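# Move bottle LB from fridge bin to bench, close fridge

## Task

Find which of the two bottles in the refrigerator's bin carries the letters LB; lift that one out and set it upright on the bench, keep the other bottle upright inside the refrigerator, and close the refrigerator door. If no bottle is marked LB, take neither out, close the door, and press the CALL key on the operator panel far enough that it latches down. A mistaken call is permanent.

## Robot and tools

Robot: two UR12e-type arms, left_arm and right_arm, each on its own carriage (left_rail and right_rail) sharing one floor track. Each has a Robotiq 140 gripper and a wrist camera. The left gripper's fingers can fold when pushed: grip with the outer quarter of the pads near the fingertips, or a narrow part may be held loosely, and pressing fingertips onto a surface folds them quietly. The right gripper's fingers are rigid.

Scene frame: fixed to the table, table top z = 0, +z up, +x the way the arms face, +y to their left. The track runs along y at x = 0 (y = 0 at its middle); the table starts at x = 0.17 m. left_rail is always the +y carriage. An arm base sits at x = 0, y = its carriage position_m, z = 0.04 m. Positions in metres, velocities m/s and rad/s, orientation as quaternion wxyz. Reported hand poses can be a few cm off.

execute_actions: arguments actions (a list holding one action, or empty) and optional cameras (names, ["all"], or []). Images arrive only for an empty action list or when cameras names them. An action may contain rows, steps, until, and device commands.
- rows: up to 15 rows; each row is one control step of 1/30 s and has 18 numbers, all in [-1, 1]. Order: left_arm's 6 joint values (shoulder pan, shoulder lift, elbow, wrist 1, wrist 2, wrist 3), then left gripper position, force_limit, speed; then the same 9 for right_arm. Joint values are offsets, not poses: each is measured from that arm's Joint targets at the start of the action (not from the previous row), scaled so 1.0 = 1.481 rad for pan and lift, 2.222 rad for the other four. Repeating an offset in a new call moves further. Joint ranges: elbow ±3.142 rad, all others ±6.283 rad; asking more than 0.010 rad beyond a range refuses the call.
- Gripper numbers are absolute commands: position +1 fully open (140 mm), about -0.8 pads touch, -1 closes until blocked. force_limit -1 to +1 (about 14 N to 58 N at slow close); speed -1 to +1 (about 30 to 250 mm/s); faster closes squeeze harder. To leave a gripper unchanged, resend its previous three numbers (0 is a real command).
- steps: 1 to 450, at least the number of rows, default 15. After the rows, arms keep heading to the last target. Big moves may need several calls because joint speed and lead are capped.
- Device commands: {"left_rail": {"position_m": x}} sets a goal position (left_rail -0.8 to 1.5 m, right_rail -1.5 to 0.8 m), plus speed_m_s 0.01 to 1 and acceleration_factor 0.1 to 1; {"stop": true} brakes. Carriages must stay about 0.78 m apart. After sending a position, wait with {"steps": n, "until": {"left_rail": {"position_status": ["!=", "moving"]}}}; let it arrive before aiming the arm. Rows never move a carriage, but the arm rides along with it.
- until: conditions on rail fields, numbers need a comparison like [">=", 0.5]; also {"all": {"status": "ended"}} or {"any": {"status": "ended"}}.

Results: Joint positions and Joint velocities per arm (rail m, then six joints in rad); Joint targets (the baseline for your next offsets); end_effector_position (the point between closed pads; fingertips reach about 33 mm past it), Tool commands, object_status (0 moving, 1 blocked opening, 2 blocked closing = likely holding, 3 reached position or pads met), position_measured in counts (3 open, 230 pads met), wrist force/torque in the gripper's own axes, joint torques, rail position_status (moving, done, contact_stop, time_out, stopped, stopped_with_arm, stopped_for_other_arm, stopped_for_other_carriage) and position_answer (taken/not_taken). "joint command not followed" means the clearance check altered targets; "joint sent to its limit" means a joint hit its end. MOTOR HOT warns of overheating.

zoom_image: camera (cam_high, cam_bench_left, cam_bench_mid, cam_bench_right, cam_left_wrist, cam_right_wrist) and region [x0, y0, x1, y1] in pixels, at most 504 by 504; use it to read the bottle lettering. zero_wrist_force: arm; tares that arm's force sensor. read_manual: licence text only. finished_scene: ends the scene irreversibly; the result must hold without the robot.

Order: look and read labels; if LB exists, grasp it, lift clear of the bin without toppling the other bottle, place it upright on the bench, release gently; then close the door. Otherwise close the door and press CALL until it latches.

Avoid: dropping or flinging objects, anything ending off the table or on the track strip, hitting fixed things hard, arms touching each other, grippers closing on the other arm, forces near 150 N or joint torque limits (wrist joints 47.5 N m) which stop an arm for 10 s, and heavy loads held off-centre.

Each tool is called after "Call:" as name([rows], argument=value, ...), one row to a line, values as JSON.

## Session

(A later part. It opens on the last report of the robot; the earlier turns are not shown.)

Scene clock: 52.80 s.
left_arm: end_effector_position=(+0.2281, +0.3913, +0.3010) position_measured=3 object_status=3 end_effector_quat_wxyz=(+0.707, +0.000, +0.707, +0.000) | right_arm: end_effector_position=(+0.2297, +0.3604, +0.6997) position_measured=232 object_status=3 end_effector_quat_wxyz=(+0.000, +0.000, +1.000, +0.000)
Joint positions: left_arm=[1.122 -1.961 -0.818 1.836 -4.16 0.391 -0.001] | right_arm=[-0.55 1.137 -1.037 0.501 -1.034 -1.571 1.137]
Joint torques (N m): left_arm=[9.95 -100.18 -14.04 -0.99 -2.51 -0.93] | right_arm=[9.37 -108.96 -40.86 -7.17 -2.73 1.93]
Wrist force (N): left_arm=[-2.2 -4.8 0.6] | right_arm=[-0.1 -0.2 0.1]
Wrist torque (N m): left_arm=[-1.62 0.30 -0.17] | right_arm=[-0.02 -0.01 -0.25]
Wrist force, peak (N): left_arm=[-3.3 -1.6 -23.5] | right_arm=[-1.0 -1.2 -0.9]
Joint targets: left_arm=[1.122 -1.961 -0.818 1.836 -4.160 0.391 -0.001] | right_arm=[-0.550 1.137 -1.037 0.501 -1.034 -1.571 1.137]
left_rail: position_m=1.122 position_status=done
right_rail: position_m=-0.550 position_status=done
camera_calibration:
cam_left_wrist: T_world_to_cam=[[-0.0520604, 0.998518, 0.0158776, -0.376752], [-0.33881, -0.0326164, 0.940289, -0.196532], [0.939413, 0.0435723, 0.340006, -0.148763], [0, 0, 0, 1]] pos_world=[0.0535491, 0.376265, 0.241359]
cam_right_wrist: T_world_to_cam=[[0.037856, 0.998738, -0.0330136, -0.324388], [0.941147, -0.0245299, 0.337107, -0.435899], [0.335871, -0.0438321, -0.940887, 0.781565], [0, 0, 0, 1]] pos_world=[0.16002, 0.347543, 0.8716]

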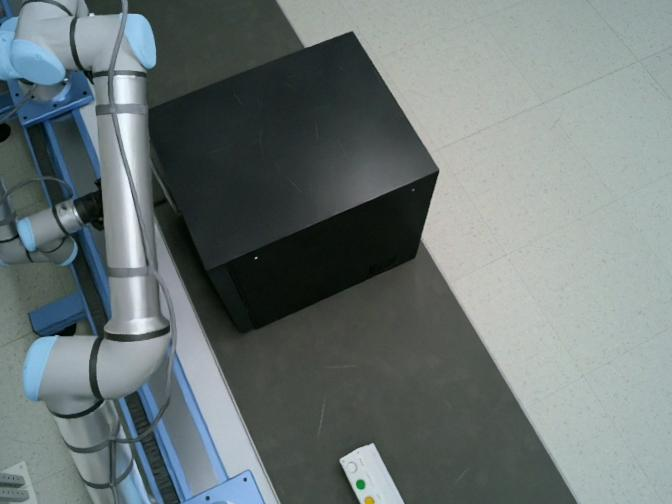

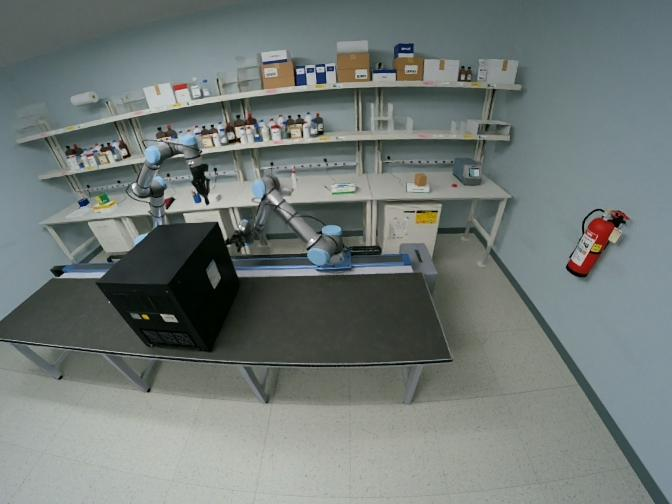

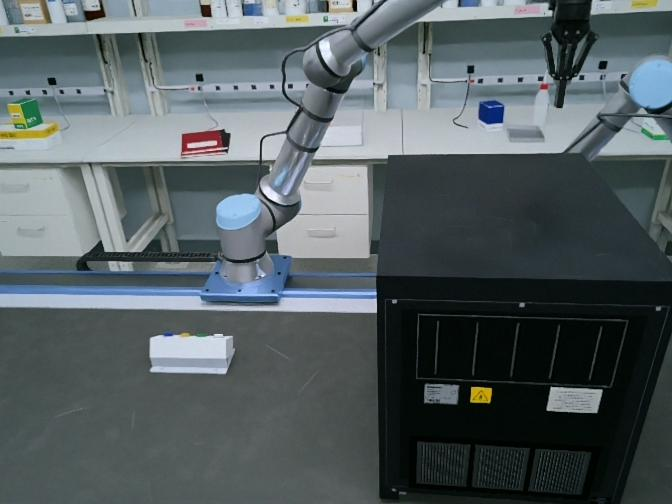

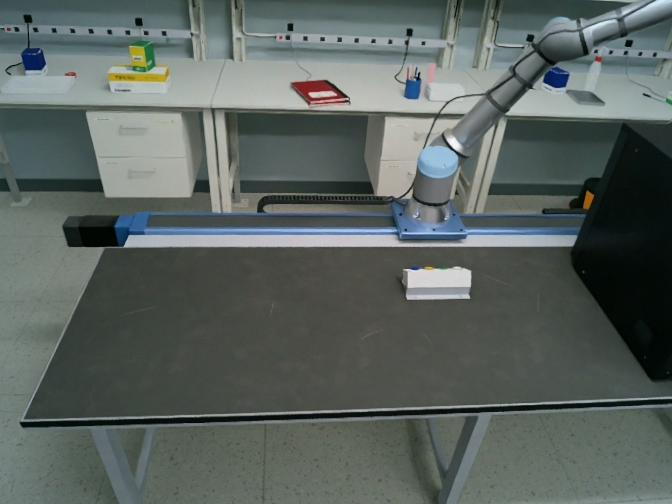

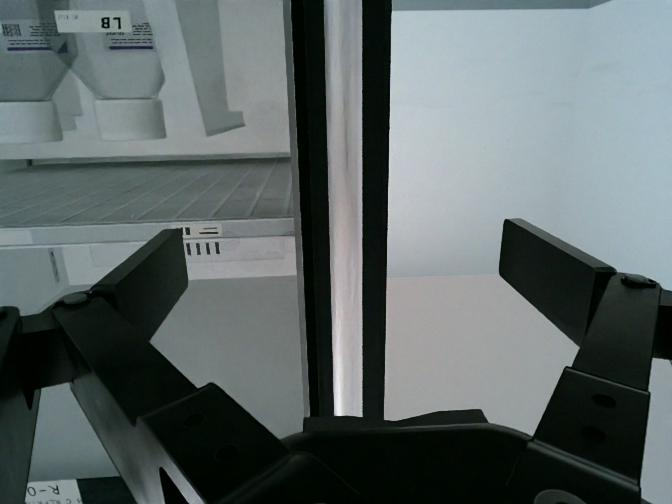

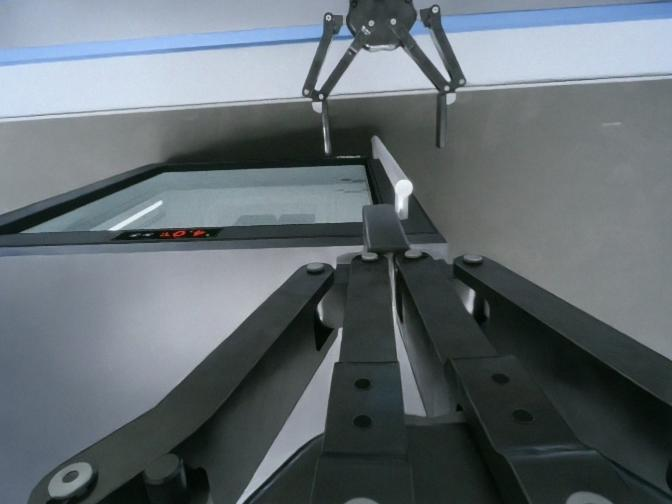

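Call:
execute_actions([
  {"rows":[[0,0,0,0,0,0,-1,-0.3,-0.7,0,0,0,0,0,0,-1,-0.5,-0.5]],"steps":105},
])

Call:
execute_actions([
  {"rows":[
[-0.0035,0.0063,-0.0097,0.0056,0.0113,0,-1,-0.3,-0.7,0,0,0,0,0,0,-1,-0.5,-0.5],
[-0.007,0.0125,-0.0193,0.0112,0.0225,0,-1,-0.3,-0.7,0,0,0,0,0,0,-1,-0.5,-0.5],
[-0.0105,0.0188,-0.029,0.0168,0.0338,0,-1,-0.3,-0.7,0,0,0,0,0,0,-1,-0.5,-0.5],
[-0.0139,0.025,-0.0386,0.0223,0.045,0,-1,-0.3,-0.7,0,0,0,0,0,0,-1,-0.5,-0.5],
[-0.0174,0.0313,-0.0483,0.0279,0.0563,0,-1,-0.3,-0.7,0,0,0,0,0,0,-1,-0.5,-0.5],
[-0.0209,0.0375,-0.0579,0.0335,0.0675,0,-1,-0.3,-0.7,0,0,0,0,0,0,-1,-0.5,-0.5],
[-0.0244,0.0438,-0.0676,0.0391,0.0788,0,-1,-0.3,-0.7,0,0,0,0,0,0,-1,-0.5,-0.5],
[-0.0259,0.0514,-0.0792,0.0456,0.0886,0,-1,-0.3,-0.7,0,0,0,0,0,0,-1,-0.5,-0.5],
[-0.0273,0.0591,-0.0907,0.0521,0.0984,0,-1,-0.3,-0.7,0,0,0,0,0,0,-1,-0.5,-0.5],
[-0.0288,0.0667,-0.1023,0.0585,0.1082,0,-1,-0.3,-0.7,0,0,0,0,0,0,-1,-0.5,-0.5],
[-0.0303,0.0743,-0.1139,0.065,0.118,0,-1,-0.3,-0.7,0,0,0,0,0,0,-1,-0.5,-0.5],
[-0.0318,0.082,-0.1255,0.0715,0.1279,0,-1,-0.3,-0.7,0,0,0,0,0,0,-1,-0.5,-0.5],
[-0.0333,0.0896,-0.137,0.078,0.1377,0,-1,-0.3,-0.7,0,0,0,0,0,0,-1,-0.5,-0.5],
[-0.0347,0.0973,-0.1486,0.0844,0.1475,0,-1,-0.3,-0.7,0,0,0,0,0,0,-1,-0.5,-0.5],
[-0.0362,0.1049,-0.1602,0.0909,0.1573,0,-1,-0.3,-0.7,0,0,0,0,0,0,-1,-0.5,-0.5]],"steps":25},
])

Call:
execute_actions([
  {"rows":[
[0,0.0094,-0.0138,0.0076,0.009,0,-1,-0.3,-0.7,0,0,0,0,0,0,-1,-0.5,-0.5],
[0,0.0188,-0.0276,0.0151,0.018,0,-1,-0.3,-0.7,0,0,0,0,0,0,-1,-0.5,-0.5],
[0,0.0282,-0.0414,0.0227,0.027,0,-1,-0.3,-0.7,0,0,0,0,0,0,-1,-0.5,-0.5],
[0,0.0376,-0.0553,0.0302,0.0359,0,-1,-0.3,-0.7,0,0,0,0,0,0,-1,-0.5,-0.5],
[0,0.047,-0.0691,0.0378,0.0449,0,-1,-0.3,-0.7,0,0,0,0,0,0,-1,-0.5,-0.5],
[0,0.0564,-0.0829,0.0453,0.0539,0,-1,-0.3,-0.7,0,0,0,0,0,0,-1,-0.5,-0.5],
[0,0.0658,-0.0967,0.0529,0.0629,0,-1,-0.3,-0.7,0,0,0,0,0,0,-1,-0.5,-0.5],
[0.0012,0.0787,-0.1153,0.0628,0.072,0,-1,-0.3,-0.7,0,0,0,0,0,0,-1,-0.5,-0.5],
[0.0023,0.0916,-0.1338,0.0727,0.0811,0,-1,-0.3,-0.7,0,0,0,0,0,0,-1,-0.5,-0.5],
[0.0035,0.1045,-0.1524,0.0826,0.0902,0,-1,-0.3,-0.7,0,0,0,0,0,0,-1,-0.5,-0.5],
[0.0046,0.1174,-0.1709,0.0926,0.0993,0,-1,-0.3,-0.7,0,0,0,0,0,0,-1,-0.5,-0.5],
[0.0058,0.1303,-0.1895,0.1025,0.1084,0,-1,-0.3,-0.7,0,0,0,0,0,0,-1,-0.5,-0.5],
[0.0069,0.1432,-0.208,0.1124,0.1175,0,-1,-0.3,-0.7,0,0,0,0,0,0,-1,-0.5,-0.5],
[0.0081,0.1561,-0.2266,0.1223,0.1266,0,-1,-0.3,-0.7,0,0,0,0,0,0,-1,-0.5,-0.5],
[0.0092,0.169,-0.2451,0.1322,0.1356,0,-1,-0.3,-0.7,0,0,0,0,0,0,-1,-0.5,-0.5]],"steps":30},
], cameras=["cam_high","cam_right_wrist"])

Scene clock: 58.30 s.
left_arm: end_effector_position=(+0.2281, +0.3913, +0.3010) position_measured=209 object_status=2 end_effector_quat_wxyz=(+0.707, +0.000, +0.707, +0.000) | right_arm: end_effector_position=(+0.2297, +0.3604, +0.6997) position_measured=232 object_status=3 end_effector_quat_wxyz=(+0.000, +0.000, +1.000, +0.000)
Joint positions: left_arm=[1.122 -1.961 -0.818 1.836 -4.16 0.391 -0.001] | right_arm=[-0.55 1.137 -1.037 0.501 -1.034 -1.571 1.137]
Joint torques (N m): left_arm=[5.05 -71.16 -44.65 6.29 -13.8 -1.12] | right_arm=[-3.07 -107.76 -39.23 -7.97 -0.77 1.78]
Wrist force (N): left_arm=[-7.4 25.6 -10.4] | right_arm=[-0.1 -0.5 -0.5]
Wrist torque (N m): left_arm=[-2.19 0.16 -0.20] | right_arm=[-0.10 0.00 -0.26]
Wrist force, peak (N): left_arm=[-7.5 26.0 -10.6] | right_arm=[-0.3 -1.0 -0.5]
Joint targets: left_arm=[1.122 -1.961 -0.818 1.836 -4.160 0.391 -0.001] | right_arm=[-0.550 1.137 -1.037 0.501 -1.034 -1.571 1.137]
left_rail: position_m=1.122 position_status=done
right_rail: position_m=-0.550 position_status=done

Scene clock: 59.43 s.
left_arm: end_effector_position=(+0.1076, +0.3575, +0.3005) position_measured=209 object_status=2 end_effector_quat_wxyz=(+0.700, -0.104, +0.699, +0.104) | right_arm: end_effector_position=(+0.2297, +0.3604, +0.6997) position_measured=232 object_status=3 end_effector_quat_wxyz=(+0.000, +0.000, +1.000, +0.000)
Joint positions: left_arm=[1.122 -2.015 -0.662 1.48 -3.959 0.74 -0.001] | right_arm=[-0.55 1.137 -1.037 0.501 -1.034 -1.571 1.137]
Joint torques (N m): left_arm=[-10.92 -91.22 -41.32 5.41 5.17 -1.05] | right_arm=[-6.53 -105.51 -39.78 -8.43 -0.55 1.83]
Wrist force (N): left_arm=[-0.9 -10.8 1.6] | right_arm=[-0.1 -0.4 -0.5]
Wrist torque (N m): left_arm=[-1.32 0.25 -0.23] | right_arm=[-0.08 -0.01 -0.25]
Wrist force, peak (N): left_arm=[-49.1 80.8 -5.2] | right_arm=[-0.3 -0.1 -1.0]
Joint targets: left_arm=[1.122 -2.015 -0.662 1.480 -3.958 0.740 -0.001] | right_arm=[-0.550 1.137 -1.037 0.501 -1.034 -1.571 1.137]
left_rail: position_m=1.122 position_status=done
right_rail: position_m=-0.550 position_status=done

Scene clock: 60.63 s.
left_arm: end_effector_position=(-0.0035, +0.2849, +0.3003) position_measured=209 object_status=2 end_effector_quat_wxyz=(+0.675, -0.213, +0.674, +0.213) | right_arm: end_effector_position=(+0.2297, +0.3604, +0.6997) position_measured=232 object_status=3 end_effector_quat_wxyz=(+0.000, +0.000, +1.000, +0.000)
Joint positions: left_arm=[1.122 -2.001 -0.412 0.936 -3.665 1.041 -0.001] | right_arm=[-0.55 1.137 -1.037 0.501 -1.034 -1.571 1.137]
Joint torques (N m): left_arm=[17.25 -119.65 -56.78 11.44 -5.09 -1.53] | right_arm=[-6.88 -108.32 -39.44 -8.15 0.14 1.43]
Wrist force (N): left_arm=[12.8 17.7 -0.4] | right_arm=[-0.2 -0.2 -0.3]
Wrist torque (N m): left_arm=[-1.90 0.40 -0.31] | right_arm=[-0.02 0.00 -0.25]
Wrist force, peak (N): left_arm=[-52.6 91.7 -4.9] | right_arm=[-0.6 -0.6 -0.8]
Joint targets: left_arm=[1.122 -2.001 -0.412 0.936 -3.665 1.042 -0.001] | right_arm=[-0.550 1.137 -1.037 0.501 -1.034 -1.571 1.137]
left_rail: position_m=1.122 position_status=done
right_rail: position_m=-0.550 position_status=done
camera_calibration:
cam_right_wrist: T_world_to_cam=[[0.037856, 0.998738, -0.0330136, -0.324388], [0.941147, -0.0245299, 0.337107, -0.435899], [0.335871, -0.0438321, -0.940887, 0.781565], [0, 0, 0, 1]] pos_world=[0.16002, 0.347543, 0.8716]
Images, in order (width x height): cam_high 672x504, cam_right_wrist 672x504.

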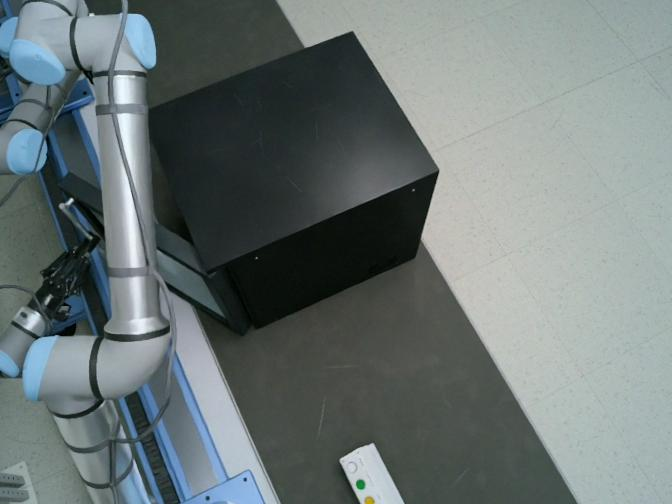

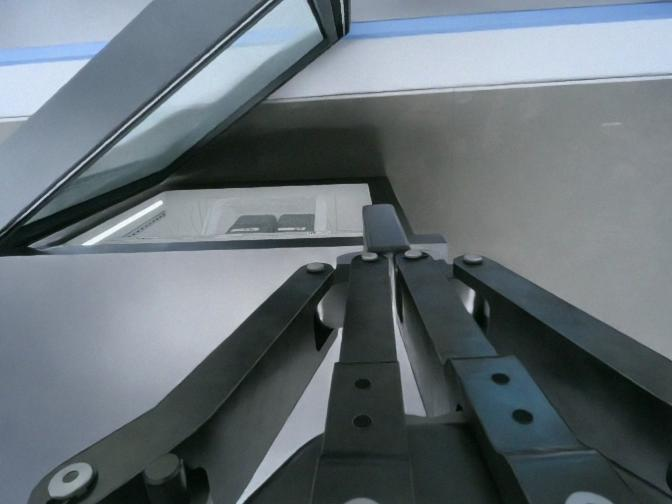

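Call:
execute_actions([
  {"rows":[[0,0,0,0,0,0,-1,-0.3,-0.7,0.0354,0,0,0,0,0,-1,-0.5,-0.5]],"steps":20},
])

Call:
execute_actions([
  {"rows":[[0,0,0,0,0,0,-1,-0.3,-0.7,0,-0.0978,0.2808,-0.2156,0,0,-1,-0.5,-0.5]],"steps":35},
], cameras=["cam_high","cam_bench_left","cam_right_wrist","cam_bench_mid"])

Scene clock: 62.17 s.
left_arm: end_effector_position=(-0.0036, +0.2849, +0.3003) position_measured=209 object_status=2 end_effector_quat_wxyz=(+0.675, -0.213, +0.674, +0.213) | right_arm: end_effector_position=(+0.1817, +0.3711, +0.6997) position_measured=232 object_status=3 end_effector_quat_wxyz=(+0.000, -0.026, +1.000, +0.000)
Joint positions: left_arm=[1.122 -2.001 -0.412 0.936 -3.665 1.042 -0.001] | right_arm=[-0.55 1.19 -1.037 0.501 -1.034 -1.571 1.137]
Joint torques (N m): left_arm=[-0.61 -130.68 -56.85 11.95 -4.73 -1.5] | right_arm=[15.94 -81.83 -52.34 -4.27 0.8 1.4]
Wrist force (N): left_arm=[14.6 16.3 -0.7] | right_arm=[-0.3 -0.2 -0.3]
Wrist torque (N m): left_arm=[-1.81 0.46 -0.31] | right_arm=[-0.03 0.04 -0.28]
Wrist force, peak (N): left_arm=[15.0 16.5 -0.3] | right_arm=[-16.1 -3.8 -0.4]
Joint targets: left_arm=[1.122 -2.001 -0.412 0.936 -3.665 1.042 -0.001] | right_arm=[-0.550 1.190 -1.037 0.501 -1.034 -1.571 1.137]
left_rail: position_m=1.122 position_status=done
right_rail: position_m=-0.550 position_status=done

Scene clock: 63.53 s.
left_arm: end_effector_position=(-0.0036, +0.2849, +0.3003) position_measured=209 object_status=2 end_effector_quat_wxyz=(+0.675, -0.213, +0.674, +0.213) | right_arm: end_effector_position=(+0.1816, +0.3710, +0.4798) position_measured=232 object_status=3 end_effector_quat_wxyz=(+0.000, -0.026, +1.000, +0.000)
Joint positions: left_arm=[1.122 -2.001 -0.412 0.936 -3.665 1.042 -0.001] | right_arm=[-0.55 1.19 -1.182 1.125 -1.513 -1.571 1.137]
Joint torques (N m): left_arm=[-1.32 -141.67 -56.35 11.9 -4.8 -1.79] | right_arm=[-22.05 -100.82 -45.46 -8.57 1.1 1.45]
Wrist force (N): left_arm=[14.5 15.4 -0.4] | right_arm=[-0.2 -0.2 0.0]
Wrist torque (N m): left_arm=[-1.79 0.53 -0.32] | right_arm=[-0.02 0.03 -0.27]
Wrist force, peak (N): left_arm=[14.8 16.5 -0.4] | right_arm=[8.2 -12.2 -34.8]
Joint targets: left_arm=[1.122 -2.001 -0.412 0.936 -3.665 1.042 -0.001] | right_arm=[-0.550 1.190 -1.182 1.125 -1.513 -1.571 1.137]
left_rail: position_m=1.122 position_status=done
right_rail: position_m=-0.550 position_status=done
camera_calibration:
cam_right_wrist: T_world_to_cam=[[-0.0144411, 0.99935, -0.0330378, -0.331159], [0.941133, 0.0247451, 0.33713, -0.334526], [0.337728, -0.0262245, -0.940878, 0.584414], [0, 0, 0, 1]] pos_world=[0.112678, 0.354548, 0.6517]
Images, in order (width x height): cam_high 672x504, cam_bench_left 672x504, cam_bench_mid 672x504, cam_right_wrist 672x504.

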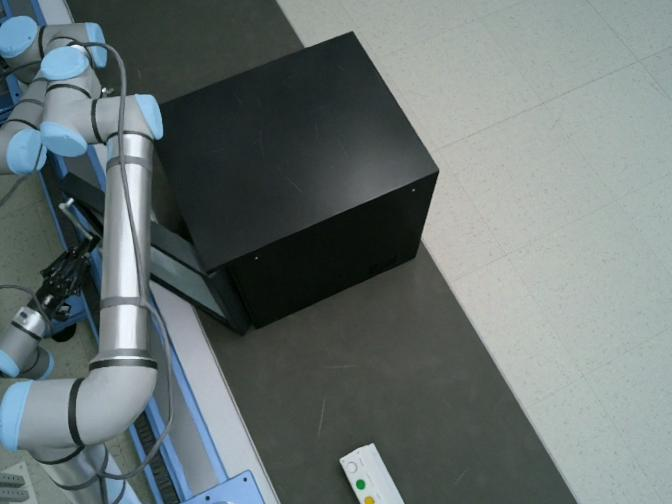

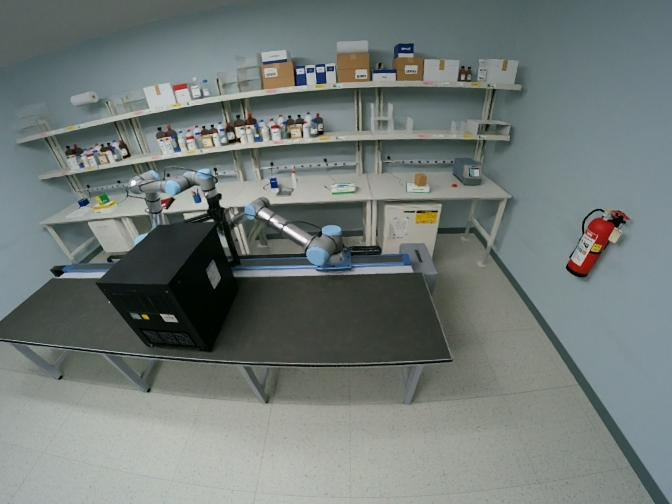

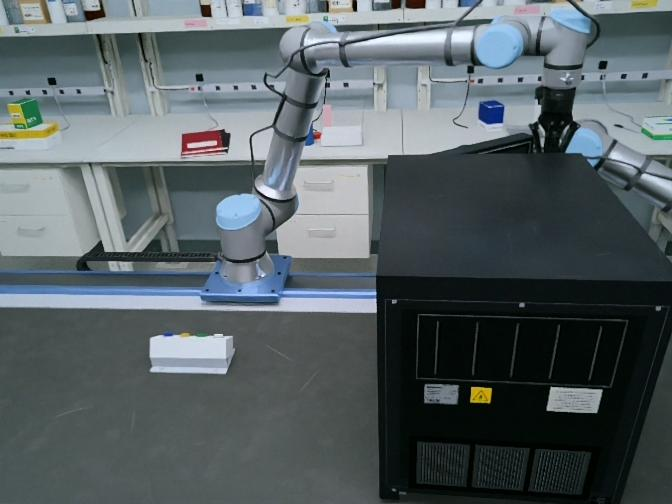

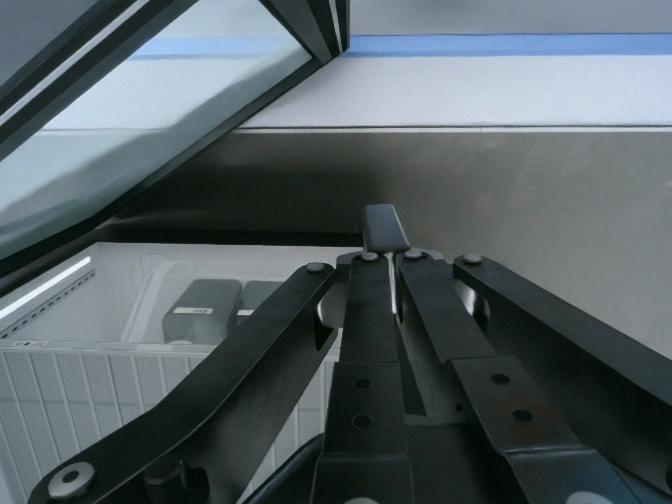

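Call:
execute_actions([
  {"right_rail":{"position_m":-0.627,"speed_m_s":0.2},"steps":90,"until":{"right_rail":{"position_status":["!=","moving"]}}},
])

Call:
execute_actions([
  {"rows":[
[0,0,0,0,0,0,-1,-0.3,-0.7,0.008,0,0,0,0,0,-1,-0.5,-0.5],
[0,0,0,0,0,0,-1,-0.3,-0.7,0.016,0,0,0,0,0,-1,-0.5,-0.5],
[0,0,0,0,0,0,-1,-0.3,-0.7,0.024,0,0,0,0,0,-1,-0.5,-0.5],
[0,0,0,0,0,0,-1,-0.3,-0.7,0.032,0,0,0,0,0,-1,-0.5,-0.5],
[0,0,0,0,0,0,-1,-0.3,-0.7,0.04,0,0,0,0,0,-1,-0.5,-0.5],
[0,0,0,0,0,0,-1,-0.3,-0.7,0.048,0,0,0,0,0,-1,-0.5,-0.5],
[0,0,0,0,0,0,-1,-0.3,-0.7,0.056,0,0,0,0,0,-1,-0.5,-0.5],
[0,0,0,0,0,0,-1,-0.3,-0.7,0.064,0,0,0,0,0,-1,-0.5,-0.5]],"steps":25},
], cameras=["cam_high","cam_right_wrist"])

Scene clock: 64.73 s.
left_arm: end_effector_position=(-0.0036, +0.2849, +0.3003) position_measured=209 object_status=2 end_effector_quat_wxyz=(+0.675, -0.213, +0.674, +0.213) | right_arm: end_effector_position=(+0.1816, +0.3710, +0.4798) position_measured=232 object_status=3 end_effector_quat_wxyz=(+0.000, -0.026, +1.000, +0.000)
Joint positions: left_arm=[1.122 -2.001 -0.412 0.936 -3.665 1.042 -0.001] | right_arm=[-0.55 1.19 -1.182 1.125 -1.513 -1.571 1.137]
Joint torques (N m): left_arm=[-0.68 -141.94 -55.96 11.55 -4.99 -1.75] | right_arm=[-21.73 -94.71 -45.66 -8.52 1.56 1.53]
Wrist force (N): left_arm=[14.8 15.5 -0.4] | right_arm=[0.0 -0.5 0.3]
Wrist torque (N m): left_arm=[-1.78 0.46 -0.32] | right_arm=[-0.07 -0.02 -0.27]
Wrist force, peak (N): left_arm=[14.7 15.8 -0.3] | right_arm=[-0.6 -0.4 0.2]
Joint targets: left_arm=[1.122 -2.001 -0.412 0.936 -3.665 1.042 -0.001] | right_arm=[-0.550 1.190 -1.182 1.125 -1.513 -1.571 1.137]
Tool commands: left_gripper/position=-1.0 left_gripper/force_limit=-0.3 left_gripper/speed=-0.7 right_gripper/position=-1.0 right_gripper/force_limit=-0.5 right_gripper/speed=-0.5
left_rail: position_m=1.122 position_status=done
right_rail: position_m=-0.550 speed_m_s=0.20 position_status=stopped_for_other_arm position_answer=taken

Scene clock: 65.77 s.
left_arm: end_effector_position=(-0.0036, +0.2849, +0.3003) position_measured=209 object_status=2 end_effector_quat_wxyz=(+0.675, -0.213, +0.674, +0.213) | right_arm: end_effector_position=(+0.0936, +0.3841, +0.4798) position_measured=232 object_status=3 end_effector_quat_wxyz=(+0.000, -0.074, +0.997, +0.000)
Joint positions: left_arm=[1.122 -2.001 -0.412 0.936 -3.665 1.042 -0.001] | right_arm=[-0.55 1.284 -1.182 1.125 -1.513 -1.571 1.137]
Joint torques (N m): left_arm=[-1.38 -140.06 -56.63 11.68 -4.95 -1.66] | right_arm=[17.61 -85.77 -50.2 -6.65 1.62 1.21]
Wrist force (N): left_arm=[14.6 15.3 -0.7] | right_arm=[-0.8 -0.2 -0.5]
Wrist torque (N m): left_arm=[-1.82 0.52 -0.32] | right_arm=[-0.03 0.16 -0.25]
Wrist force, peak (N): left_arm=[14.8 15.7 -0.3] | right_arm=[-5.8 -1.4 0.3]
Joint targets: left_arm=[1.122 -2.001 -0.412 0.936 -3.665 1.042 -0.001] | right_arm=[-0.550 1.284 -1.182 1.125 -1.513 -1.571 1.137]
left_rail: position_m=1.122 position_status=done
right_rail: position_m=-0.550 speed_m_s=0.20 position_status=stopped_for_other_arm position_answer=taken
camera_calibration:
cam_right_wrist: T_world_to_cam=[[-0.108978, 0.993498, -0.032953, -0.334496], [0.934553, 0.113696, 0.337169, -0.285682], [0.338724, 0.00594783, -0.940867, 0.601997], [0, 0, 0, 1]] pos_world=[0.026622, 0.361221, 0.6517]
Images, in order (width x height): cam_high 672x504, cam_right_wrist 672x504.

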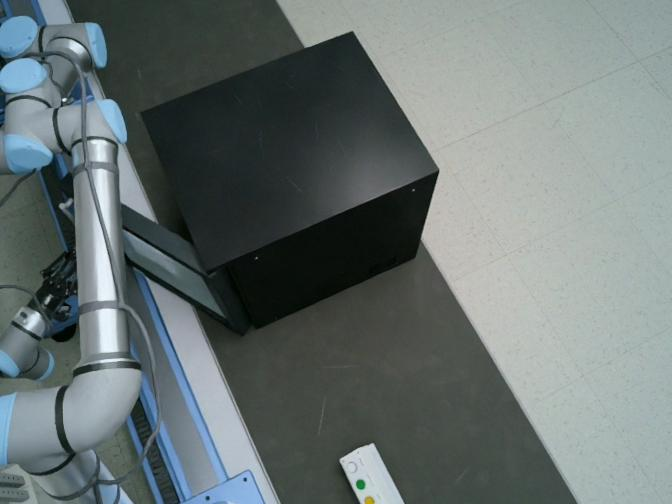

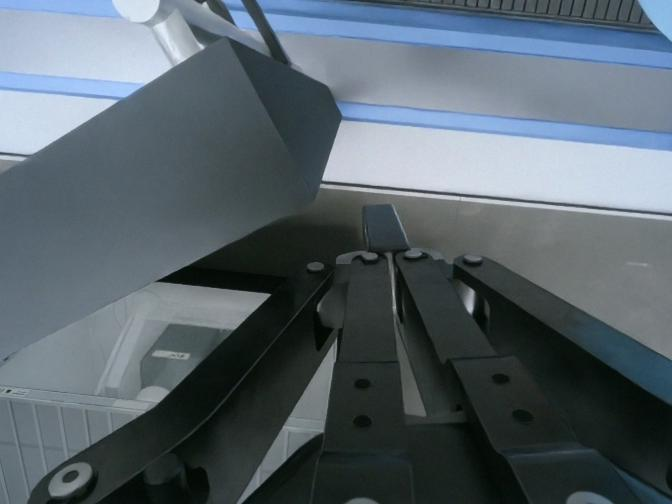

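Call:
execute_actions([
  {"rows":[[0,0,0,0,0,0,-1,-0.3,-0.7,-0.0088,-0.0482,0.044,-0.0119,0,0,-1,-0.5,-0.5]],"steps":25},
])

Call:
execute_actions([
  {"rows":[[0,0,0,0,0,0,1,-0.5,-0.3,0,0,0,0,0,0,-1,-0.5,-0.5]],"steps":60},
], cameras=["cam_high","cam_right_wrist","cam_left_wrist"])

Scene clock: 67.23 s.
left_arm: end_effector_position=(-0.0036, +0.2849, +0.3004) position_measured=209 object_status=2 end_effector_quat_wxyz=(+0.674, -0.213, +0.674, +0.213) | right_arm: end_effector_position=(+0.0939, +0.3443, +0.4799) position_measured=232 object_status=3 end_effector_quat_wxyz=(+0.000, -0.067, +0.998, +0.000)
Joint positions: left_arm=[1.122 -2.001 -0.412 0.936 -3.665 1.042 -0.001] | right_arm=[-0.55 1.271 -1.254 1.223 -1.54 -1.571 1.137]
Joint torques (N m): left_arm=[28.32 -138.85 -34.27 -1.89 -4.99 -1.61] | right_arm=[0.28 -99.05 -34.71 0.24 2.28 1.31]
Wrist force (N): left_arm=[0.4 6.1 -28.5] | right_arm=[-26.7 20.8 -4.6]
Wrist torque (N m): left_arm=[-1.71 0.26 -0.32] | right_arm=[1.56 1.71 -0.98]
Wrist force, peak (N): left_arm=[0.7 6.0 -28.7] | right_arm=[-27.0 20.9 -4.8]
Joint targets: left_arm=[1.122 -2.001 -0.412 0.936 -3.665 1.042 -0.001] | right_arm=[-0.550 1.271 -1.254 1.223 -1.540 -1.571 1.137]
left_rail: position_m=1.122 position_status=done
right_rail: position_m=-0.550 speed_m_s=0.20 position_status=stopped_for_other_arm position_answer=taken

Scene clock: 69.43 s.
left_arm: end_effector_position=(-0.0036, +0.2849, +0.3003) position_measured=3 object_status=3 end_effector_quat_wxyz=(+0.675, -0.213, +0.674, +0.213) | right_arm: end_effector_position=(+0.0939, +0.3442, +0.4799) position_measured=232 object_status=3 end_effector_quat_wxyz=(+0.000, -0.067, +0.998, +0.000)
Joint positions: left_arm=[1.122 -2.001 -0.412 0.936 -3.665 1.042 -0.001] | right_arm=[-0.55 1.271 -1.254 1.223 -1.54 -1.571 1.137]
Joint torques (N m): left_arm=[-10.6 -114.06 -28.82 5.46 2.53 -1.47] | right_arm=[15.74 -69.52 -56.11 -8.05 3.21 1.27]
Wrist force (N): left_arm=[1.0 -8.5 2.8] | right_arm=[0.1 -0.5 0.0]
Wrist torque (N m): left_arm=[-2.43 -0.46 -0.23] | right_arm=[-0.12 -0.10 -0.27]
Wrist force, peak (N): left_arm=[0.1 5.9 -28.4] | right_arm=[-27.3 20.4 -4.9]
Joint targets: left_arm=[1.122 -2.001 -0.412 0.936 -3.665 1.042 -0.001] | right_arm=[-0.550 1.271 -1.254 1.223 -1.540 -1.571 1.137]
left_rail: position_m=1.122 position_status=done
right_rail: position_m=-0.550 speed_m_s=0.20 position_status=stopped_for_other_arm position_answer=taken
camera_calibration:
cam_left_wrist: T_world_to_cam=[[-0.615354, 0.788077, 0.0165624, -0.224842], [-0.258851, -0.221876, 0.940089, -0.22358], [0.744537, 0.574201, 0.340527, -0.0782515], [0, 0, 0, 1]] pos_world=[-0.13797, 0.172518, 0.240556]
cam_right_wrist: T_world_to_cam=[[-0.0961018, 0.994825, -0.0329668, -0.296481], [0.935944, 0.101587, 0.337178, -0.277399], [0.338782, 0.00154833, -0.940863, 0.603744], [0, 0, 0, 1]] pos_world=[0.0265994, 0.322192, 0.6518]
Images, in order (width x height): cam_high 672x504, cam_left_wrist 672x504, cam_right_wrist 672x504.

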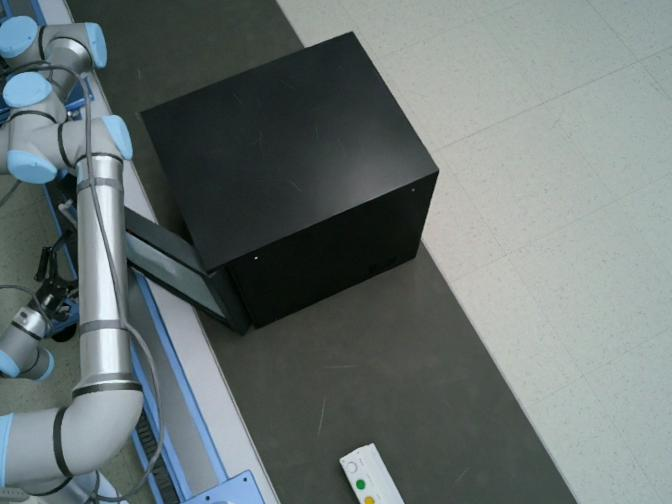

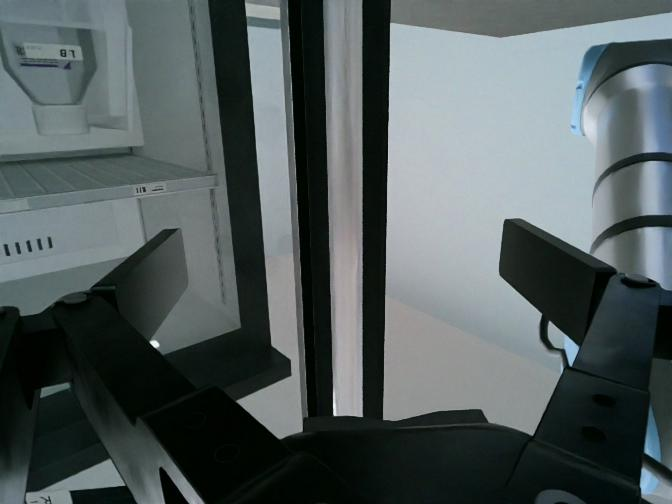

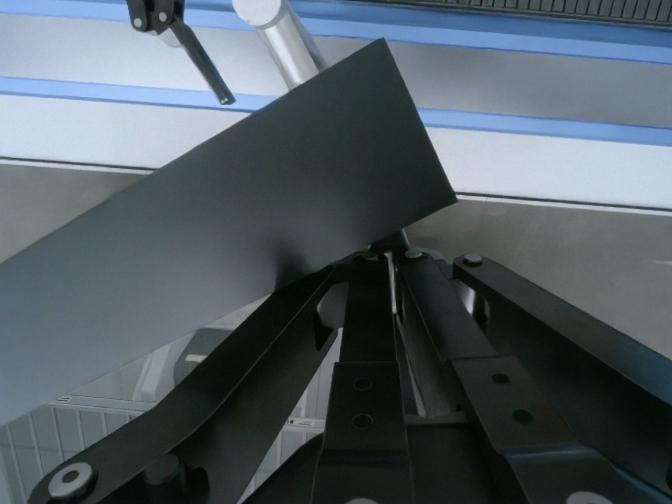

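Call:
execute_actions([
  {"rows":[[-0.0299,0.117,-0.1656,0.0874,0.0195,0,1,-0.5,-0.3,0,0,0,0,0,0,-1,-0.5,-0.5]],"steps":25},
])

Call:
execute_actions([
  {"rows":[[-0.3746,-0.4441,0.6595,-0.3635,0,0,1,-0.5,-0.3,0,0,0,0,0,0,-1,-0.5,-0.5]],"steps":50},
])

Call:
execute_actions([
  {"left_rail":{"position_m":1.35},"steps":90,"until":{"left_rail":{"position_status":["!=","moving"]}}},
], cameras=["cam_high","cam_right_wrist"])

Scene clock: 71.50 s.
left_arm: end_effector_position=(-0.0853, +0.2272, +0.3008) position_measured=3 object_status=3 end_effector_quat_wxyz=(+0.675, -0.213, +0.674, +0.212) | right_arm: end_effector_position=(+0.0939, +0.3442, +0.4799) position_measured=232 object_status=3 end_effector_quat_wxyz=(+0.000, -0.067, +0.998, +0.000)
Joint positions: left_arm=[1.122 -2.045 -0.239 0.568 -3.471 1.085 -0.001] | right_arm=[-0.55 1.271 -1.254 1.223 -1.54 -1.571 1.137]
Joint torques (N m): left_arm=[-12.93 -117.21 -55.98 5.78 2.96 -1.47] | right_arm=[14.71 -69.63 -52.56 -8.34 3.96 0.98]
Wrist force (N): left_arm=[1.4 -8.6 3.2] | right_arm=[0.1 -1.4 -0.3]
Wrist torque (N m): left_arm=[-2.42 -0.56 -0.26] | right_arm=[-0.35 -0.12 -0.27]
Wrist force, peak (N): left_arm=[-12.9 -14.3 22.5] | right_arm=[0.1 -1.4 -0.3]
Joint targets: left_arm=[1.122 -2.045 -0.239 0.568 -3.471 1.085 -0.001] | right_arm=[-0.550 1.271 -1.254 1.223 -1.540 -1.571 1.137]
left_rail: position_m=1.122 position_status=done
right_rail: position_m=-0.550 speed_m_s=0.20 position_status=stopped_for_other_arm position_answer=taken

Scene clock: 73.37 s.
left_arm: end_effector_position=(-0.1042, +0.6708, +0.3007) position_measured=3 object_status=3 end_effector_quat_wxyz=(+0.707, -0.020, +0.707, +0.019) | right_arm: end_effector_position=(+0.0939, +0.3442, +0.4799) position_measured=232 object_status=3 end_effector_quat_wxyz=(+0.000, -0.067, +0.998, +0.000)
Joint positions: left_arm=[1.122 -2.6 -0.897 2.033 -4.278 1.085 -0.001] | right_arm=[-0.55 1.271 -1.254 1.223 -1.54 -1.571 1.137]
Joint torques (N m): left_arm=[-10.83 -88.85 -7.38 -0.08 0.01 -1.5] | right_arm=[15.3 -69.58 -48.52 -8.14 4.4 1.04]
Wrist force (N): left_arm=[0.7 -9.3 2.7] | right_arm=[0.0 -1.0 0.0]
Wrist torque (N m): left_arm=[-2.57 -0.38 -0.24] | right_arm=[-0.26 -0.08 -0.27]
Wrist force, peak (N): left_arm=[15.0 -39.5 18.6] | right_arm=[0.1 -1.4 0.0]
Joint targets: left_arm=[1.122 -2.600 -0.897 2.033 -4.278 1.085 -0.001] | right_arm=[-0.550 1.271 -1.254 1.223 -1.540 -1.571 1.137]
left_rail: position_m=1.122 position_status=done
right_rail: position_m=-0.550 speed_m_s=0.20 position_status=stopped_for_other_arm position_answer=taken

Scene clock: 74.97 s.
left_arm: end_effector_position=(-0.1042, +0.8986, +0.3007) position_measured=3 object_status=3 end_effector_quat_wxyz=(+0.707, -0.020, +0.707, +0.019) | right_arm: end_effector_position=(+0.0939, +0.3442, +0.4799) position_measured=232 object_status=3 end_effector_quat_wxyz=(+0.000, -0.067, +0.998, +0.000)
Joint positions: left_arm=[1.35 -2.6 -0.897 2.033 -4.278 1.085 -0.001] | right_arm=[-0.55 1.271 -1.254 1.223 -1.54 -1.571 1.137]
Joint torques (N m): left_arm=[-3.64 -83 -13.33 1.19 2.44 -1.62] | right_arm=[16.77 -67.99 -46.27 -8.14 4.32 0.64]
Wrist force (N): left_arm=[1.0 -9.4 2.7] | right_arm=[0.1 -1.2 -0.2]
Wrist torque (N m): left_arm=[-2.59 -0.44 -0.24] | right_arm=[-0.29 -0.11 -0.27]
Wrist force, peak (N): left_arm=[1.2 -10.5 2.9] | right_arm=[0.4 -1.2 -0.1]
Joint targets: left_arm=[1.350 -2.600 -0.897 2.033 -4.278 1.085 -0.001] | right_arm=[-0.550 1.271 -1.254 1.223 -1.540 -1.571 1.137]
Tool commands: left_gripper/position=+1.0 left_gripper/force_limit=-0.5 left_gripper/speed=-0.3 right_gripper/position=-1.0 right_gripper/force_limit=-0.5 right_gripper/speed=-0.5
left_rail: position_m=1.350 position_status=done
right_rail: position_m=-0.550 speed_m_s=0.20 position_status=stopped_for_other_arm position_answer=taken
camera_calibration:
cam_right_wrist: T_world_to_cam=[[-0.0961018, 0.994825, -0.0329668, -0.296481], [0.935944, 0.101587, 0.337178, -0.277399], [0.338782, 0.00154833, -0.940863, 0.603744], [0, 0, 0, 1]] pos_world=[0.0265994, 0.322192, 0.6518]
Images, in order (width x height): cam_high 672x504, cam_right_wrist 672x504.

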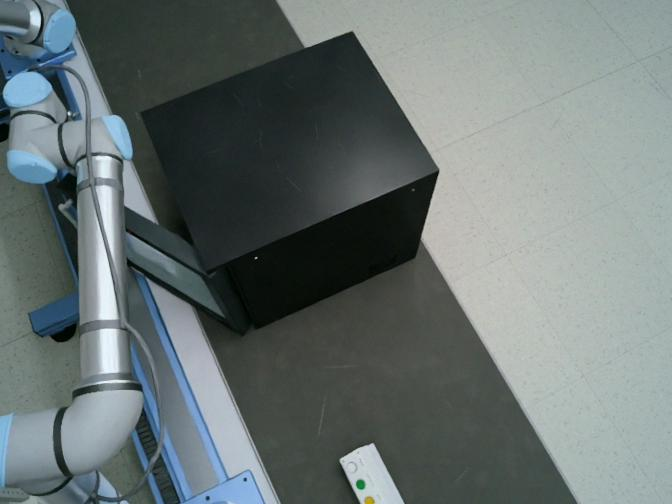

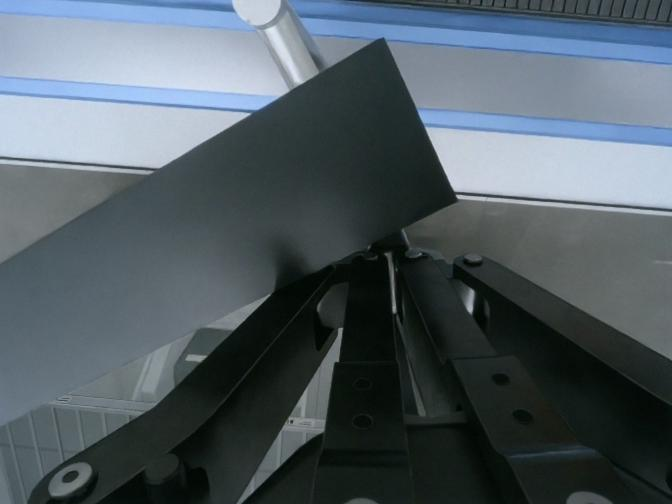

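Call:
execute_actions([
  {"right_rail":{"position_m":-0.61,"speed_m_s":0.15},"rows":[[0,0,0,0,0,0,1,-0.5,-0.3,0.011,0,0,0,0,0,-1,-0.5,-0.5],[0,0,0,0,0,0,1,-0.5,-0.3,0.022,0,0,0,0,0,-1,-0.5,-0.5],[0,0,0,0,0,0,1,-0.5,-0.3,0.033,0,0,0,0,0,-1,-0.5,-0.5]],"steps":90,"until":{"right_rail":{"position_status":["!=","moving"]}}},
])

Call:
execute_actions([
  {"right_rail":{"position_m":-0.70},"rows":[
[0,0,0,0,0,0,1,-0.5,-0.3,0.005,0,0,0,0,0,-1,-0.5,-0.5],[0,0,0,0,0,0,1,-0.5,-0.3,0.01,0,0,0,0,0,-1,-0.5,-0.5],[0,0,0,0,0,0,1,-0.5,-0.3,0.015,0,0,0,0,0,-1,-0.5,-0.5],[0,0,0,0,0,0,1,-0.5,-0.3,0.02,0,0,0,0,0,-1,-0.5,-0.5],[0,0,0,0,0,0,1,-0.5,-0.3,0.025,0,0,0,0,0,-1,-0.5,-0.5],[0,0,0,0,0,0,1,-0.5,-0.3,0.03,0,0,0,0,0,-1,-0.5,-0.5],[0,0,0,0,0,0,1,-0.5,-0.3,0.035,0,0,0,0,0,-1,-0.5,-0.5],[0,0,0,0,0,0,1,-0.5,-0.3,0.04,0,0,0,0,0,-1,-0.5,-0.5],[0,0,0,0,0,0,1,-0.5,-0.3,0.045,0,0,0,0,0,-1,-0.5,-0.5],[0,0,0,0,0,0,1,-0.5,-0.3,0.05,0,0,0,0,0,-1,-0.5,-0.5],[0,0,0,0,0,0,1,-0.5,-0.3,0.055,0,0,0,0,0,-1,-0.5,-0.5],[0,0,0,0,0,0,1,-0.5,-0.3,0.06,0,0,0,0,0,-1,-0.5,-0.5],[0,0,0,0,0,0,1,-0.5,-0.3,0.065,0,0,0,0,0,-1,-0.5,-0.5],[0,0,0,0,0,0,1,-0.5,-0.3,0.07,0,0,0,0,0,-1,-0.5,-0.5],[0,0,0,0,0,0,1,-0.5,-0.3,0.0754,0,0,0,0,0,-1,-0.5,-0.5]],"steps":90,"until":{"right_rail":{"position_status":["!=","moving"]}}},
], cameras=["cam_high","cam_right_wrist"])

Scene clock: 77.10 s.
left_arm: end_effector_position=(-0.1041, +0.8986, +0.3007) position_measured=3 object_status=3 end_effector_quat_wxyz=(+0.707, -0.020, +0.707, +0.019) | right_arm: end_effector_position=(+0.0500, +0.2878, +0.4799) position_measured=232 object_status=3 end_effector_quat_wxyz=(+0.000, -0.091, +0.996, +0.000)
Joint positions: left_arm=[1.35 -2.6 -0.897 2.033 -4.278 1.085 -0.001] | right_arm=[-0.61 1.32 -1.254 1.223 -1.54 -1.571 1.137]
Joint torques (N m): left_arm=[5.66 -73.07 -29.07 3.53 1.94 -1.46] | right_arm=[17.66 -94.07 -48.31 -0.98 -0.24 0.56]
Wrist force (N): left_arm=[1.1 -9.0 2.8] | right_arm=[0.2 -1.0 0.3]
Wrist torque (N m): left_arm=[-2.51 -0.47 -0.24] | right_arm=[-0.22 -0.10 -0.25]
Wrist force, peak (N): left_arm=[0.8 -9.7 2.8] | right_arm=[-13.2 -0.3 -0.9]
Joint targets: left_arm=[1.350 -2.600 -0.897 2.033 -4.278 1.085 -0.001] | right_arm=[-0.610 1.320 -1.254 1.223 -1.540 -1.571 1.137]
left_rail: position_m=1.350 position_status=done
right_rail: position_m=-0.610 speed_m_s=0.15 position_status=done

Scene clock: 78.43 s.
left_arm: end_effector_position=(-0.1042, +0.8986, +0.3007) position_measured=3 object_status=3 end_effector_quat_wxyz=(+0.707, -0.020, +0.707, +0.019) | right_arm: end_effector_position=(-0.0503, +0.1977, +0.4799) position_measured=232 object_status=3 end_effector_quat_wxyz=(+0.000, -0.147, +0.989, +0.000)
Joint positions: left_arm=[1.35 -2.6 -0.897 2.033 -4.278 1.085 -0.001] | right_arm=[-0.7 1.432 -1.254 1.223 -1.54 -1.571 1.137]
Joint torques (N m): left_arm=[5.78 -73.35 -27.83 4.62 1.87 -1.57] | right_arm=[18.04 -78.28 -46.25 -2.74 3.64 1]
Wrist force (N): left_arm=[0.9 -9.2 2.5] | right_arm=[0.4 -1.6 0.3]
Wrist torque (N m): left_arm=[-2.54 -0.43 -0.24] | right_arm=[-0.35 -0.15 -0.27]
Wrist force, peak (N): left_arm=[0.8 -9.8 3.0] | right_arm=[-4.7 7.2 1.4]
Joint targets: left_arm=[1.350 -2.600 -0.897 2.033 -4.278 1.085 -0.001] | right_arm=[-0.700 1.432 -1.254 1.223 -1.540 -1.571 1.137]
left_rail: position_m=1.350 position_status=done
right_rail: position_m=-0.700 speed_m_s=0.15 position_status=done
camera_calibration:
cam_right_wrist: T_world_to_cam=[[-0.253891, 0.96667, -0.0329884, -0.166981], [0.907634, 0.249896, 0.337271, -0.158329], [0.334274, 0.0556888, -0.940829, 0.641889], [0, 0, 0, 1]] pos_world=[-0.113257, 0.165235, 0.651799]
Images, in order (width x height): cam_high 672x504, cam_right_wrist 672x504.

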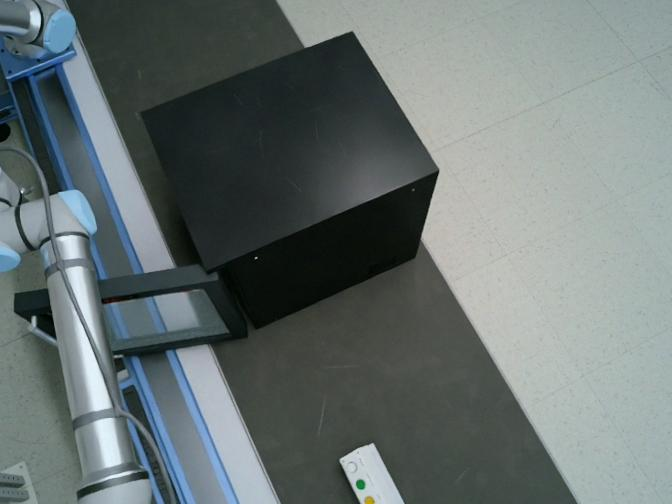

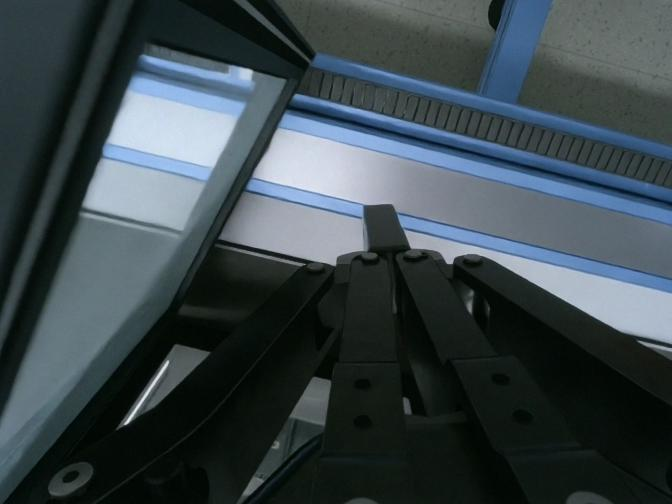

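Call:
execute_actions([
  {"right_rail":{"position_m":-0.99,"speed_m_s":0.12},"rows":[[0,0,0,0,0,0,1,-0.5,-0.3,0.01,0,0,0,0,0,-1,-0.5,-0.5],[0,0,0,0,0,0,1,-0.5,-0.3,0.025,0,0,0,0,0,-1,-0.5,-0.5],[0,0,0,0,0,0,1,-0.5,-0.3,0.04,0,0,0,0,0,-1,-0.5,-0.5]],"steps":120,"until":{"right_rail":{"position_status":["!=","moving"]}}},
], cameras=["cam_high","cam_right_wrist"])

Scene clock: 81.77 s.
left_arm: end_effector_position=(-0.1042, +0.8986, +0.3007) position_measured=3 object_status=3 end_effector_quat_wxyz=(+0.707, -0.020, +0.707, +0.019) | right_arm: end_effector_position=(-0.1034, -0.0968, +0.4799) position_measured=232 object_status=3 end_effector_quat_wxyz=(+0.000, -0.176, +0.984, +0.000)
Joint positions: left_arm=[1.35 -2.6 -0.897 2.033 -4.278 1.085 -0.001] | right_arm=[-0.99 1.491 -1.254 1.223 -1.54 -1.571 1.137]
Joint torques (N m): left_arm=[5.05 -68.08 -28.29 6.01 1.91 -1.22] | right_arm=[11.99 -90.61 -48.72 -1.48 -1.5 0.59]
Wrist force (N): left_arm=[1.1 -9.3 3.2] | right_arm=[-1.0 -0.6 0.1]
Wrist torque (N m): left_arm=[-2.56 -0.48 -0.24] | right_arm=[-0.13 0.18 -0.26]
Wrist force, peak (N): left_arm=[1.2 -9.6 3.1] | right_arm=[-2.5 9.3 -0.5]
Joint targets: left_arm=[1.350 -2.600 -0.897 2.033 -4.278 1.085 -0.001] | right_arm=[-0.990 1.491 -1.254 1.223 -1.540 -1.571 1.137]
left_rail: position_m=1.350 position_status=done
right_rail: position_m=-0.990 speed_m_s=0.12 position_status=done
camera_calibration:
cam_right_wrist: T_world_to_cam=[[-0.310686, 0.949943, -0.032909, 0.0967156], [0.89129, 0.303184, 0.337167, -0.0330171], [0.330267, 0.0754219, -0.940869, 0.677548], [0, 0, 0, 1]] pos_world=[-0.164296, -0.132966, 0.6518]
Images, in order (width x height): cam_high 672x504, cam_right_wrist 672x504.

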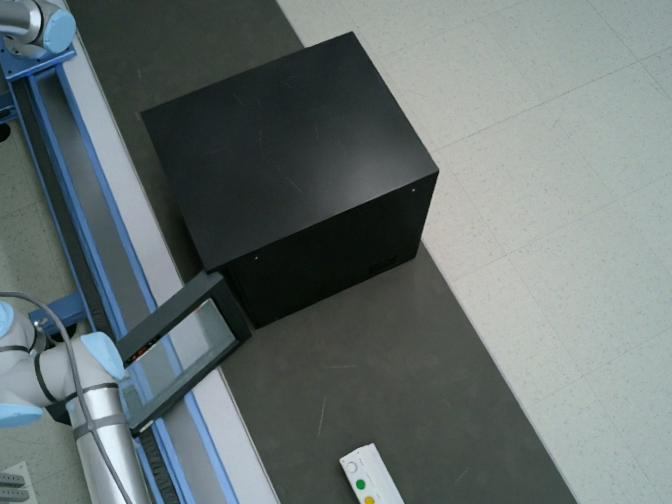

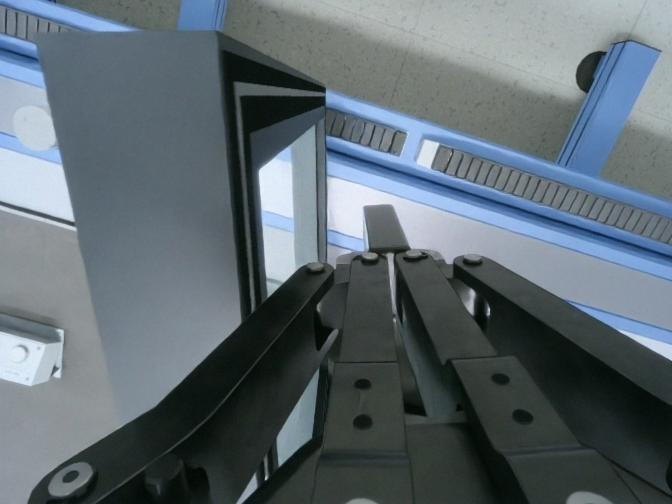

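Call:
execute_actions([
  {"left_rail":{"position_m":0.95},"rows":[[0.2781,0.0433,-0.1149,0.0861,-0.2105,0,1,-0.5,-0.3,0,0,0,0,0,0,-1,-0.5,-0.5]],"steps":120,"until":{"left_rail":{"position_status":["!=","moving"]}}},
], cameras=["cam_left_wrist","cam_high"])

Call:
zoom_image(camera="cam_left_wrist", region=[100, 0, 560, 300])

Scene clock: 83.63 s.
left_arm: end_effector_position=(+0.0500, +0.5031, +0.3304) position_measured=3 object_status=3 end_effector_quat_wxyz=(+0.707, +0.000, +0.707, +0.000) | right_arm: end_effector_position=(-0.1034, -0.0968, +0.4799) position_measured=232 object_status=3 end_effector_quat_wxyz=(+0.000, -0.176, +0.984, +0.000)
Joint positions: left_arm=[1.213 -2.188 -0.832 1.778 -4.087 0.617 -0.001] | right_arm=[-0.99 1.491 -1.254 1.223 -1.54 -1.571 1.137]
Joint torques (N m): left_arm=[11.88 -82.02 -35.73 4.9 -2.44 -1.44] | right_arm=[8.38 -94.78 -48.34 -2.51 -1.44 0.41]
Wrist force (N): left_arm=[1.4 -8.7 2.9] | right_arm=[-0.6 -0.4 0.4]
Wrist torque (N m): left_arm=[-2.45 -0.50 -0.19] | right_arm=[-0.08 0.10 -0.26]
Wrist force, peak (N): left_arm=[-0.5 -23.2 16.0] | right_arm=[-1.3 -0.7 0.3]
Joint targets: left_arm=[1.213 -2.188 -0.833 1.778 -4.087 0.617 -0.001] | right_arm=[-0.990 1.491 -1.254 1.223 -1.540 -1.571 1.137]
left_rail: position_m=1.213 position_status=stopped_for_other_arm position_answer=taken
right_rail: position_m=-0.990 speed_m_s=0.12 position_status=done
camera_calibration:
cam_left_wrist: T_world_to_cam=[[-0.0512763, 0.998551, 0.0163398, -0.498374], [-0.339036, -0.0327947, 0.940202, -0.280722], [0.939375, 0.0426703, 0.340227, 0.00417695], [0, 0, 0, 1]] pos_world=[-0.124653, 0.488267, 0.270657]
Images, in order (width x height): cam_high 672x504, cam_left_wrist 672x504.

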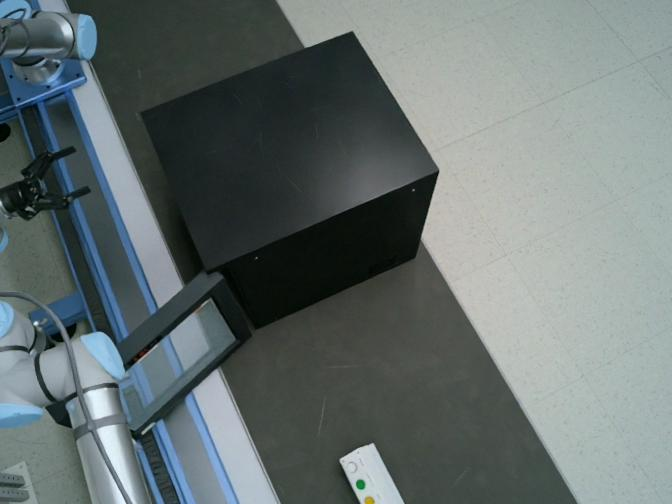

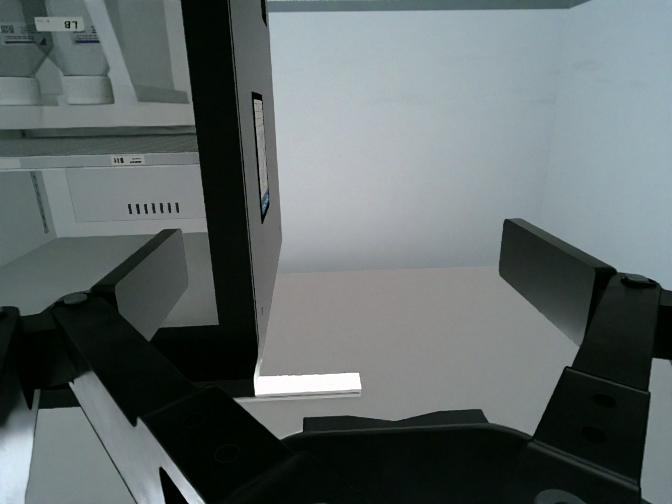

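Scaled by 1.096 from the camera's 672x504 image, which has a finer 960x720 frame.

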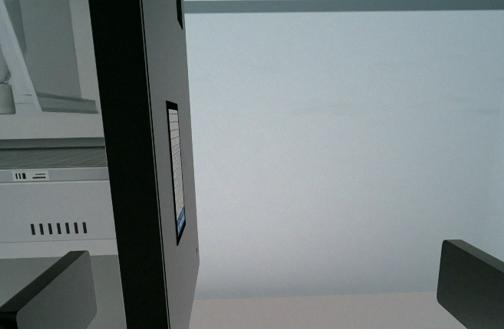

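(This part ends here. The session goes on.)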